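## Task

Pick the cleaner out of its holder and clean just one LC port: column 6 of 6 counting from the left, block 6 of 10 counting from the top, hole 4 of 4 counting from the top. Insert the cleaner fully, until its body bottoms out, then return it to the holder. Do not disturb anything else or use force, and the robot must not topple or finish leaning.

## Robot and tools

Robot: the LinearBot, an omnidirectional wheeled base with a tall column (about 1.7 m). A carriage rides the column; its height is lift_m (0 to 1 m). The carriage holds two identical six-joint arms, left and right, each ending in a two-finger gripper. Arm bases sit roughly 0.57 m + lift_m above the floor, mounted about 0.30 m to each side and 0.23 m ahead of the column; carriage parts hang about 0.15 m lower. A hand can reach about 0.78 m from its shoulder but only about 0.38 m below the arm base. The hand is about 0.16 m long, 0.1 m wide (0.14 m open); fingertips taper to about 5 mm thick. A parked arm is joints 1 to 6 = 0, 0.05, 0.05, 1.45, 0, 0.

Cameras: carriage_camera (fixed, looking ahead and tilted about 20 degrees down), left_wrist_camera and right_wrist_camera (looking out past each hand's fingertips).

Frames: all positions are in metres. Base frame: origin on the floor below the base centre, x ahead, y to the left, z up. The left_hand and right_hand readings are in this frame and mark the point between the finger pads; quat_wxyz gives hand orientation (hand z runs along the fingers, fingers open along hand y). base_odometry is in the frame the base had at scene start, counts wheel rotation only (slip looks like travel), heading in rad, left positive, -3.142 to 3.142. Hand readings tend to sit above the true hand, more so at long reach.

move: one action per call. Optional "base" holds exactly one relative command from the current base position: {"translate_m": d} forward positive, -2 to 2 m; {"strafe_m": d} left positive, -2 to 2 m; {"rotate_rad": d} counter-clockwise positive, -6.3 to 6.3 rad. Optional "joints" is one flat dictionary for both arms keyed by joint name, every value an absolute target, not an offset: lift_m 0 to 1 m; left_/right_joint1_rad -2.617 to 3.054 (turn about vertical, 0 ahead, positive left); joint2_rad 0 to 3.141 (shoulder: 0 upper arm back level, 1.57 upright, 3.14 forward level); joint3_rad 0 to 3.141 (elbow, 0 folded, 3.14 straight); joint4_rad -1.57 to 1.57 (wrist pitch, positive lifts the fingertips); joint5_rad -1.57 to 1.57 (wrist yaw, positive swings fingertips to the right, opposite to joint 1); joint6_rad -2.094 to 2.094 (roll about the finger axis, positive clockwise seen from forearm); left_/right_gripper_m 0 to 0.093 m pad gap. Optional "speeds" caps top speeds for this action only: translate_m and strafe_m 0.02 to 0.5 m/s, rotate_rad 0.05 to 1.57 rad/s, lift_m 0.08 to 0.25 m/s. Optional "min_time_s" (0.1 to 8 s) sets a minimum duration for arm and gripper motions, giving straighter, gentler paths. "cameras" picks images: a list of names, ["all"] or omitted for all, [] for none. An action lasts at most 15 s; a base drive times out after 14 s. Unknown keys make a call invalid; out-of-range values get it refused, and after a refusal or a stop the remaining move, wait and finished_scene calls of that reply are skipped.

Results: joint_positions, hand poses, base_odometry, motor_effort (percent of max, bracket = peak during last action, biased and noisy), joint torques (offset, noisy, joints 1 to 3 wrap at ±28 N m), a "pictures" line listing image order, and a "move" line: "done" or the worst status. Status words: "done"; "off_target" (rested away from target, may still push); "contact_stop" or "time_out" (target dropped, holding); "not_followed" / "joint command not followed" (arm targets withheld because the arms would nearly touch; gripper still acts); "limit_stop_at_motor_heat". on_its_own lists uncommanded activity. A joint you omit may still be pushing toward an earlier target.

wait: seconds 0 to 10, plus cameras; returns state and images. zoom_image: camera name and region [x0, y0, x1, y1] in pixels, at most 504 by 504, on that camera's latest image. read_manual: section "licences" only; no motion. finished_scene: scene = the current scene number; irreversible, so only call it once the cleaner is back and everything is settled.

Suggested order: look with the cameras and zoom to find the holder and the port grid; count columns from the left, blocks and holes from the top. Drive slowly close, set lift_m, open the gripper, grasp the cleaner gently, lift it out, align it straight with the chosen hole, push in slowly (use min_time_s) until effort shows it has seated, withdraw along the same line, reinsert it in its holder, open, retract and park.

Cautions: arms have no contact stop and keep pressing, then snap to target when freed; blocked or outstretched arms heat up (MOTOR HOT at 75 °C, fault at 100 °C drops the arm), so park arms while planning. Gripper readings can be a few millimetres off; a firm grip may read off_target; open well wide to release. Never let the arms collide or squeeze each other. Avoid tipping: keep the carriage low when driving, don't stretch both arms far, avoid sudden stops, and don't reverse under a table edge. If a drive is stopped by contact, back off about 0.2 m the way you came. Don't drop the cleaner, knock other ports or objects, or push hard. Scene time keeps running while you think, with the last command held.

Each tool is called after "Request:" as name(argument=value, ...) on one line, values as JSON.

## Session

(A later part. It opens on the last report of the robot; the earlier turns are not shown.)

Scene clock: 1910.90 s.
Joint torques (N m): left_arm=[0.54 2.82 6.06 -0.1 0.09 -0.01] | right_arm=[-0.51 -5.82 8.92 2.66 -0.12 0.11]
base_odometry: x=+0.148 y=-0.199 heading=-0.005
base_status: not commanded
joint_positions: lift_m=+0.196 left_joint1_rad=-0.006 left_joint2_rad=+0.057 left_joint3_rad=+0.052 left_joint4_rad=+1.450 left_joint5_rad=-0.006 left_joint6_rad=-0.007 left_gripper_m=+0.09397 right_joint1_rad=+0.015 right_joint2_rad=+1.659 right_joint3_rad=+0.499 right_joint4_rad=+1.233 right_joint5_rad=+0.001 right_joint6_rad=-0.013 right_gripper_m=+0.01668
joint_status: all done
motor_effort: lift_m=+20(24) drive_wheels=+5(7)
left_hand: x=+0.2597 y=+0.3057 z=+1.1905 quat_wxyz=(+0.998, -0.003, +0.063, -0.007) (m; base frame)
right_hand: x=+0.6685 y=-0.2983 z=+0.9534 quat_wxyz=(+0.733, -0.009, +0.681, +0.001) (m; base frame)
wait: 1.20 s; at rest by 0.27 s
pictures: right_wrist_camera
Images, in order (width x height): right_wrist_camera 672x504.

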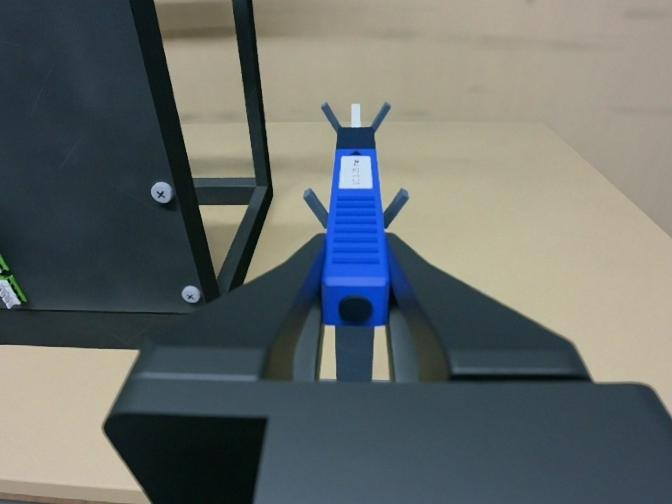

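Request:
move(joints={"lift_m": 0.1945, "right_joint4_rad": 1.230}, speeds={"lift_m": 0.08}, min_time_s=1, cameras=[])

Request:
wait(seconds=1.2, cameras=["right_wrist_camera"])

Request:
zoom_image(camera="right_wrist_camera", region=[296, 90, 416, 240])

Scene clock: 1915.97 s.
Joint torques (N m): left_arm=[0.5 2.88 6.13 -0.12 0.09 -0.02] | right_arm=[-0.51 -5.82 8.94 2.68 -0.12 0.11]
move: done
base_odometry: x=+0.148 y=-0.199 heading=-0.005
base_status: not commanded
joint_positions: lift_m=+0.195 left_joint1_rad=-0.006 left_joint2_rad=+0.056 left_joint3_rad=+0.051 left_joint4_rad=+1.450 left_joint5_rad=-0.006 left_joint6_rad=-0.007 left_gripper_m=+0.09397 right_joint1_rad=+0.015 right_joint2_rad=+1.659 right_joint3_rad=+0.499 right_joint4_rad=+1.229 right_joint5_rad=+0.001 right_joint6_rad=-0.013 right_gripper_m=+0.01668
joint_status: all done
motor_effort: lift_m=+19(22) drive_wheels=+5(7)
left_hand: x=+0.2596 y=+0.3057 z=+1.1890 quat_wxyz=(+0.998, -0.003, +0.063, -0.007) (m; base frame)
right_hand: x=+0.6685 y=-0.2983 z=+0.9511 quat_wxyz=(+0.731, -0.009, +0.682, +0.001) (m; base frame)
pictures: none
No camera images: "cameras" was empty.

Scene clock: 1917.17 s.
Joint torques (N m): left_arm=[0.51 2.88 6.16 -0.11 0.07 -0.01] | right_arm=[-0.51 -5.83 8.92 2.68 -0.12 0.11]
base_odometry: x=+0.148 y=-0.199 heading=-0.005
base_status: not commanded
joint_positions: lift_m=+0.195 left_joint1_rad=-0.006 left_joint2_rad=+0.056 left_joint3_rad=+0.051 left_joint4_rad=+1.450 left_joint5_rad=-0.006 left_joint6_rad=-0.007 left_gripper_m=+0.09397 right_joint1_rad=+0.015 right_joint2_rad=+1.659 right_joint3_rad=+0.499 right_joint4_rad=+1.229 right_joint5_rad=+0.001 right_joint6_rad=-0.013 right_gripper_m=+0.01668
joint_status: all done
motor_effort: lift_m=+19(22) drive_wheels=+4(7)
left_hand: x=+0.2596 y=+0.3057 z=+1.1890 quat_wxyz=(+0.998, -0.003, +0.063, -0.007) (m; base frame)
right_hand: x=+0.6685 y=-0.2983 z=+0.9511 quat_wxyz=(+0.731, -0.009, +0.682, +0.001) (m; base frame)
wait: 1.20 s; at rest by 0.27 s
pictures: right_wrist_camera
Images, in order (width x height): right_wrist_camera 672x504.

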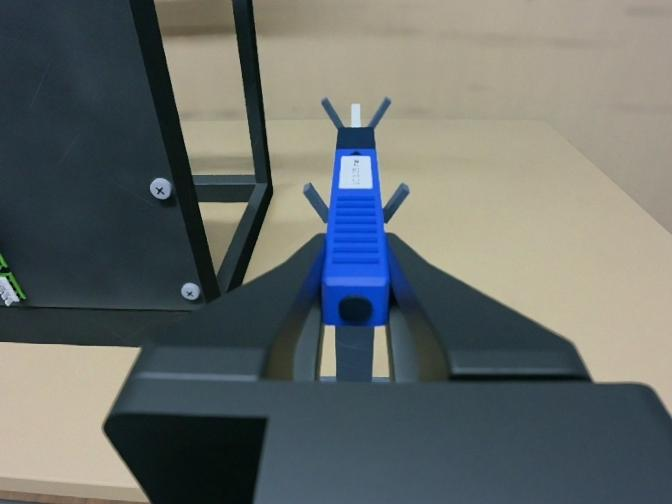

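Scaled by 3.360 from the camera's 672x504 image, which has a finer 960x720 frame.

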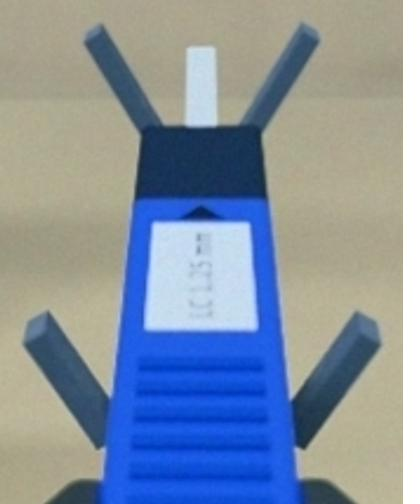

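Request:
move(joints={"lift_m": 0.193}, speeds={"lift_m": 0.08}, cameras=[])

Request:
wait(seconds=1.2, cameras=["right_wrist_camera"])

Request:
zoom_image(camera="right_wrist_camera", region=[296, 90, 416, 240])

Scene clock: 1921.37 s.
Joint torques (N m): left_arm=[0.57 2.92 6.16 -0.13 0.08 -0.02] | right_arm=[-0.5 -5.83 8.94 2.63 -0.12 0.11]
move: done
base_odometry: x=+0.148 y=-0.199 heading=-0.005
base_status: not commanded
joint_positions: lift_m=+0.193 left_joint1_rad=-0.006 left_joint2_rad=+0.056 left_joint3_rad=+0.051 left_joint4_rad=+1.450 left_joint5_rad=-0.006 left_joint6_rad=-0.007 left_gripper_m=+0.09397 right_joint1_rad=+0.015 right_joint2_rad=+1.659 right_joint3_rad=+0.499 right_joint4_rad=+1.233 right_joint5_rad=+0.001 right_joint6_rad=-0.013 right_gripper_m=+0.01668
joint_status: all done
motor_effort: lift_m=+20(21) drive_wheels=+5(6)
left_hand: x=+0.2596 y=+0.3057 z=+1.1874 quat_wxyz=(+0.998, -0.003, +0.063, -0.007) (m; base frame)
right_hand: x=+0.6685 y=-0.2983 z=+0.9506 quat_wxyz=(+0.733, -0.009, +0.680, +0.001) (m; base frame)
pictures: none
No camera images: "cameras" was empty.

Scene clock: 1922.57 s.
Joint torques (N m): left_arm=[0.54 2.96 6.12 -0.11 0.08 0] | right_arm=[-0.5 -5.83 8.9 2.64 -0.12 0.11]
base_odometry: x=+0.148 y=-0.199 heading=-0.005
base_status: not commanded
joint_positions: lift_m=+0.193 left_joint1_rad=-0.006 left_joint2_rad=+0.056 left_joint3_rad=+0.051 left_joint4_rad=+1.450 left_joint5_rad=-0.006 left_joint6_rad=-0.007 left_gripper_m=+0.09397 right_joint1_rad=+0.015 right_joint2_rad=+1.659 right_joint3_rad=+0.499 right_joint4_rad=+1.233 right_joint5_rad=+0.001 right_joint6_rad=-0.013 right_gripper_m=+0.01668
joint_status: all done
motor_effort: lift_m=+19(21) drive_wheels=+4(6)
left_hand: x=+0.2596 y=+0.3057 z=+1.1874 quat_wxyz=(+0.998, -0.003, +0.063, -0.007) (m; base frame)
right_hand: x=+0.6685 y=-0.2983 z=+0.9506 quat_wxyz=(+0.733, -0.009, +0.680, +0.001) (m; base frame)
wait: 1.20 s; at rest by 0.27 s
pictures: right_wrist_camera
Images, in order (width x height): right_wrist_camera 672x504.

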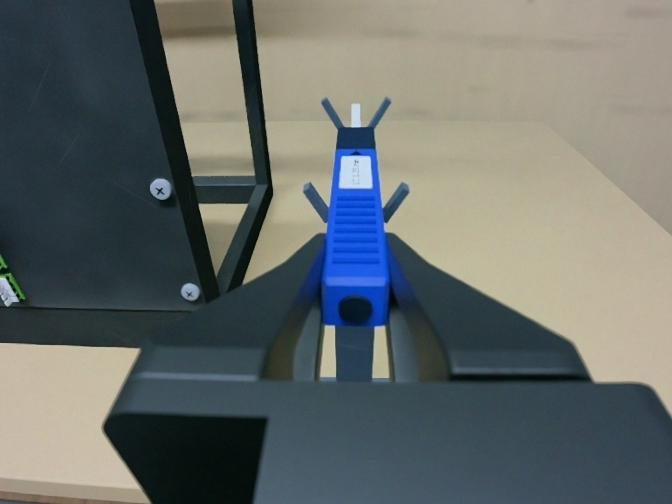

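Scaled by 3.360 from the camera's 672x504 image, which has a finer 960x720 frame.

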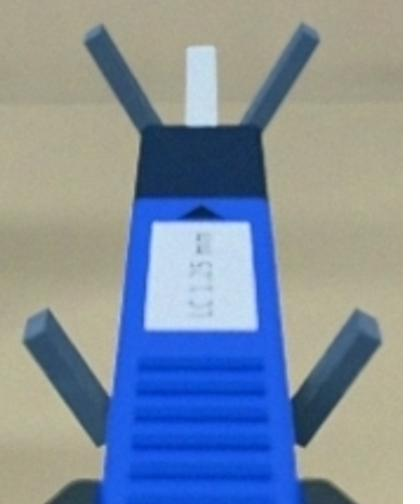

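Request:
move(joints={"lift_m": 0.192}, speeds={"lift_m": 0.08}, cameras=[])

Request:
wait(seconds=1.2, cameras=["right_wrist_camera"])

Request:
zoom_image(camera="right_wrist_camera", region=[296, 90, 416, 240])

Request:
zoom_image(camera="right_wrist_camera", region=[296, 240, 416, 390])

Scene clock: 1930.30 s.
Joint torques (N m): left_arm=[0.59 2.95 6.16 -0.11 0.1 0] | right_arm=[-0.51 -5.83 8.95 2.6 -0.12 0.11]
move: done
base_odometry: x=+0.148 y=-0.199 heading=-0.005
base_status: not commanded
joint_positions: lift_m=+0.192 left_joint1_rad=-0.006 left_joint2_rad=+0.055 left_joint3_rad=+0.050 left_joint4_rad=+1.450 left_joint5_rad=-0.006 left_joint6_rad=-0.007 left_gripper_m=+0.09397 right_joint1_rad=+0.015 right_joint2_rad=+1.659 right_joint3_rad=+0.499 right_joint4_rad=+1.236 right_joint5_rad=+0.001 right_joint6_rad=-0.013 right_gripper_m=+0.01668
joint_status: all done
motor_effort: lift_m=+18(22) drive_wheels=+6(6)
left_hand: x=+0.2596 y=+0.3057 z=+1.1862 quat_wxyz=(+0.998, -0.003, +0.063, -0.007) (m; base frame)
right_hand: x=+0.6684 y=-0.2983 z=+0.9503 quat_wxyz=(+0.734, -0.009, +0.679, +0.001) (m; base frame)
pictures: none
No camera images: "cameras" was empty.

Scene clock: 1931.50 s.
Joint torques (N m): left_arm=[0.57 2.92 6.2 -0.11 0.09 -0.02] | right_arm=[-0.53 -5.83 8.91 2.6 -0.12 0.11]
base_odometry: x=+0.148 y=-0.199 heading=-0.005
base_status: not commanded
joint_positions: lift_m=+0.192 left_joint1_rad=-0.006 left_joint2_rad=+0.055 left_joint3_rad=+0.050 left_joint4_rad=+1.450 left_joint5_rad=-0.006 left_joint6_rad=-0.007 left_gripper_m=+0.09397 right_joint1_rad=+0.015 right_joint2_rad=+1.659 right_joint3_rad=+0.499 right_joint4_rad=+1.236 right_joint5_rad=+0.001 right_joint6_rad=-0.013 right_gripper_m=+0.01668
joint_status: all done
motor_effort: lift_m=+20(22) drive_wheels=+5(6)
left_hand: x=+0.2596 y=+0.3057 z=+1.1862 quat_wxyz=(+0.998, -0.003, +0.063, -0.007) (m; base frame)
right_hand: x=+0.6684 y=-0.2983 z=+0.9503 quat_wxyz=(+0.734, -0.009, +0.679, +0.001) (m; base frame)
wait: 1.20 s; at rest by 0.27 s
pictures: right_wrist_camera
Images, in order (width x height): right_wrist_camera 672x504.

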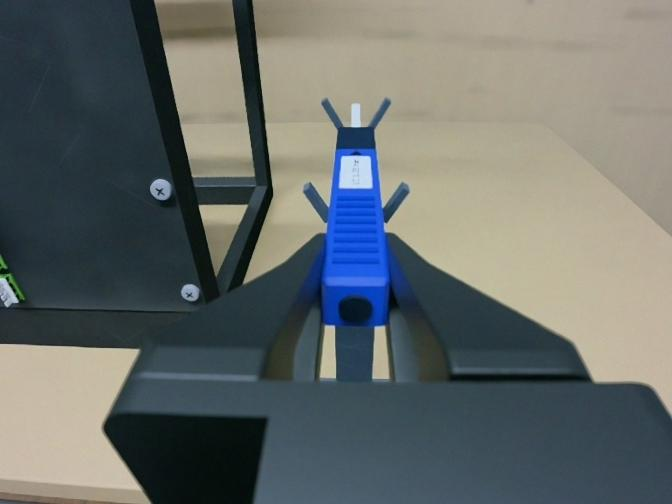

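Scaled by 3.360 from the camera's 672x504 image, which has a finer 960x720 frame.

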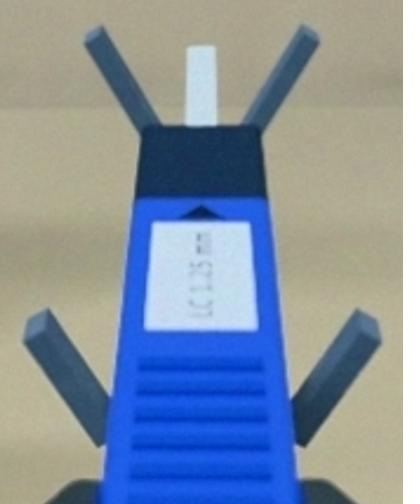

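Scaled by 3.360 from the camera's 672x504 image, which has a finer 960x720 frame.

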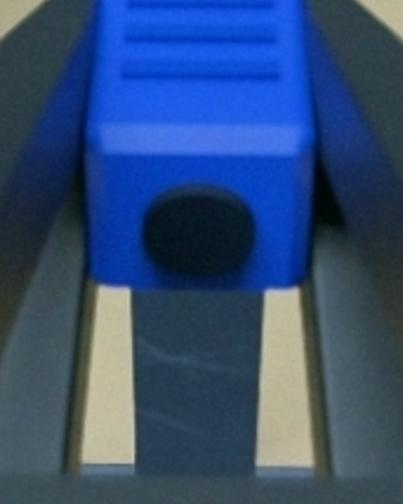

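Request:
move(joints={"right_gripper_m": 0.03}, min_time_s=2, cameras=[])

Request:
wait(seconds=1, cameras=["right_wrist_camera"])

Request:
zoom_image(camera="right_wrist_camera", region=[256, 80, 456, 330])

Scene clock: 1937.80 s.
Joint torques (N m): left_arm=[0.51 2.95 6.22 -0.1 0.08 -0.02] | right_arm=[-0.53 -5.82 8.92 2.61 -0.11 0.11]
move: done
base_odometry: x=+0.148 y=-0.199 heading=-0.005
base_status: not commanded
joint_positions: lift_m=+0.192 left_joint1_rad=-0.006 left_joint2_rad=+0.055 left_joint3_rad=+0.050 left_joint4_rad=+1.450 left_joint5_rad=-0.006 left_joint6_rad=-0.007 left_gripper_m=+0.09397 right_joint1_rad=+0.015 right_joint2_rad=+1.659 right_joint3_rad=+0.499 right_joint4_rad=+1.236 right_joint5_rad=+0.001 right_joint6_rad=-0.013 right_gripper_m=+0.02989
joint_status: all done
motor_effort: lift_m=+20(22) drive_wheels=+6(7)
left_hand: x=+0.2596 y=+0.3057 z=+1.1862 quat_wxyz=(+0.998, -0.003, +0.063, -0.007) (m; base frame)
right_hand: x=+0.6684 y=-0.2983 z=+0.9503 quat_wxyz=(+0.734, -0.009, +0.679, +0.001) (m; base frame)
pictures: none
No camera images: "cameras" was empty.

Scene clock: 1938.80 s.
Joint torques (N m): left_arm=[0.61 2.91 6.17 -0.1 0.08 -0.02] | right_arm=[-0.51 -5.82 8.91 2.6 -0.11 0.11]
base_odometry: x=+0.148 y=-0.199 heading=-0.005
base_status: not commanded
joint_positions: lift_m=+0.192 left_joint1_rad=-0.006 left_joint2_rad=+0.055 left_joint3_rad=+0.050 left_joint4_rad=+1.450 left_joint5_rad=-0.006 left_joint6_rad=-0.007 left_gripper_m=+0.09397 right_joint1_rad=+0.015 right_joint2_rad=+1.659 right_joint3_rad=+0.499 right_joint4_rad=+1.236 right_joint5_rad=+0.001 right_joint6_rad=-0.013 right_gripper_m=+0.02989
joint_status: all done
motor_effort: lift_m=+19(22) drive_wheels=+4(7)
left_hand: x=+0.2596 y=+0.3057 z=+1.1862 quat_wxyz=(+0.998, -0.003, +0.063, -0.007) (m; base frame)
right_hand: x=+0.6684 y=-0.2983 z=+0.9503 quat_wxyz=(+0.734, -0.009, +0.679, +0.001) (m; base frame)
wait: 1.00 s; at rest by 0.27 s
pictures: right_wrist_camera
Images, in order (width x height): right_wrist_camera 672x504.

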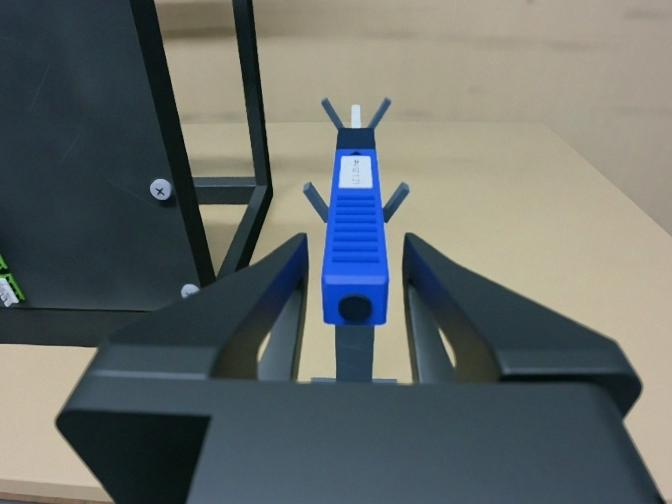

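Scaled by 2.016 from the camera's 672x504 image, which has a finer 960x720 frame.

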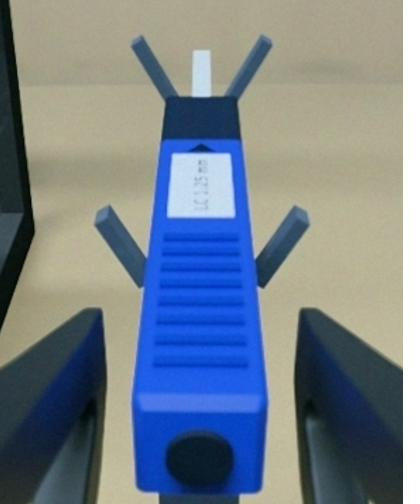

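Request:
move(joints={"right_gripper_m": 0.09}, min_time_s=1.5, cameras=[])

Request:
move(base={"translate_m": -0.25}, speeds={"translate_m": 0.1}, cameras=[])

Request:
wait(seconds=1, cameras=["right_wrist_camera"])

Request:
zoom_image(camera="right_wrist_camera", region=[256, 60, 456, 260])

Scene clock: 1943.83 s.
Joint torques (N m): left_arm=[0.49 2.97 6.17 -0.1 0.08 -0.01] | right_arm=[-0.51 -5.81 8.92 2.6 -0.12 0.11]
move: done
base_odometry: x=+0.148 y=-0.199 heading=-0.005
base_status: not commanded
joint_positions: lift_m=+0.192 left_joint1_rad=-0.006 left_joint2_rad=+0.055 left_joint3_rad=+0.050 left_joint4_rad=+1.450 left_joint5_rad=-0.006 left_joint6_rad=-0.007 left_gripper_m=+0.09397 right_joint1_rad=+0.015 right_joint2_rad=+1.659 right_joint3_rad=+0.499 right_joint4_rad=+1.236 right_joint5_rad=+0.001 right_joint6_rad=-0.013 right_gripper_m=+0.08987
joint_status: all done
motor_effort: lift_m=+18(22) drive_wheels=+5(6)
left_hand: x=+0.2596 y=+0.3057 z=+1.1862 quat_wxyz=(+0.998, -0.003, +0.063, -0.007) (m; base frame)
right_hand: x=+0.6684 y=-0.2983 z=+0.9503 quat_wxyz=(+0.734, -0.009, +0.679, +0.001) (m; base frame)
pictures: none
No camera images: "cameras" was empty.

Scene clock: 1947.03 s.
Joint torques (N m): left_arm=[0.51 2.92 6.13 -0.09 0.07 -0.03] | right_arm=[-0.51 -5.85 8.9 2.63 -0.12 0.11]
move: done
base_odometry: x=-0.102 y=-0.198 heading=-0.005
base_status: done
joint_positions: lift_m=+0.192 left_joint1_rad=-0.006 left_joint2_rad=+0.055 left_joint3_rad=+0.050 left_joint4_rad=+1.449 left_joint5_rad=-0.006 left_joint6_rad=-0.007 left_gripper_m=+0.09397 right_joint1_rad=+0.015 right_joint2_rad=+1.659 right_joint3_rad=+0.499 right_joint4_rad=+1.234 right_joint5_rad=+0.001 right_joint6_rad=-0.013 right_gripper_m=+0.08987
joint_status: not commanded
motor_effort: lift_m=+21(22) drive_wheels=-1(12)
left_hand: x=+0.2599 y=+0.3057 z=+1.1862 quat_wxyz=(+0.998, -0.003, +0.063, -0.007) (m; base frame)
right_hand: x=+0.6684 y=-0.2983 z=+0.9498 quat_wxyz=(+0.733, -0.009, +0.680, +0.001) (m; base frame)
pictures: none
No camera images: "cameras" was empty.

Scene clock: 1948.03 s.
Joint torques (N m): left_arm=[0.57 2.92 6.24 -0.11 0.09 -0.04] | right_arm=[-0.53 -5.81 8.92 2.63 -0.12 0.11]
base_odometry: x=-0.102 y=-0.198 heading=-0.005
base_status: done
joint_positions: lift_m=+0.192 left_joint1_rad=-0.006 left_joint2_rad=+0.055 left_joint3_rad=+0.050 left_joint4_rad=+1.449 left_joint5_rad=-0.006 left_joint6_rad=-0.007 left_gripper_m=+0.09397 right_joint1_rad=+0.015 right_joint2_rad=+1.659 right_joint3_rad=+0.499 right_joint4_rad=+1.234 right_joint5_rad=+0.001 right_joint6_rad=-0.013 right_gripper_m=+0.08987
joint_status: not commanded
motor_effort: lift_m=+18(22) drive_wheels=+1(12)
left_hand: x=+0.2599 y=+0.3057 z=+1.1862 quat_wxyz=(+0.998, -0.003, +0.063, -0.007) (m; base frame)
right_hand: x=+0.6684 y=-0.2983 z=+0.9498 quat_wxyz=(+0.733, -0.009, +0.680, +0.001) (m; base frame)
wait: 1.00 s; at rest by 0.27 s
pictures: right_wrist_camera
Images, in order (width x height): right_wrist_camera 672x504.

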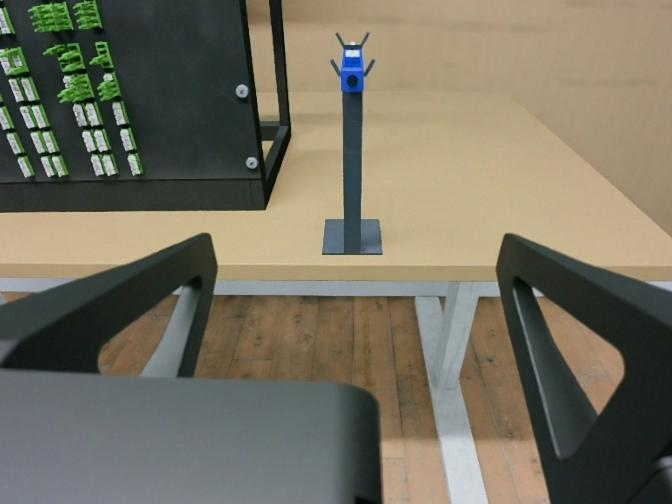

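Scaled by 2.520 from the camera's 672x504 image, which has a finer 960x720 frame.

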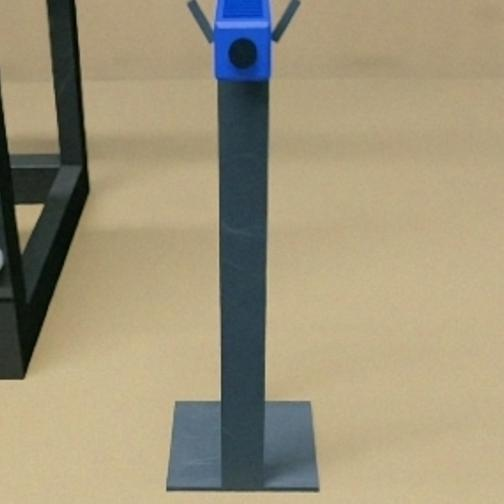

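Cleaner rests in its holder.

Request:
finished_scene(scene=2)

The scene is finished: the task was done.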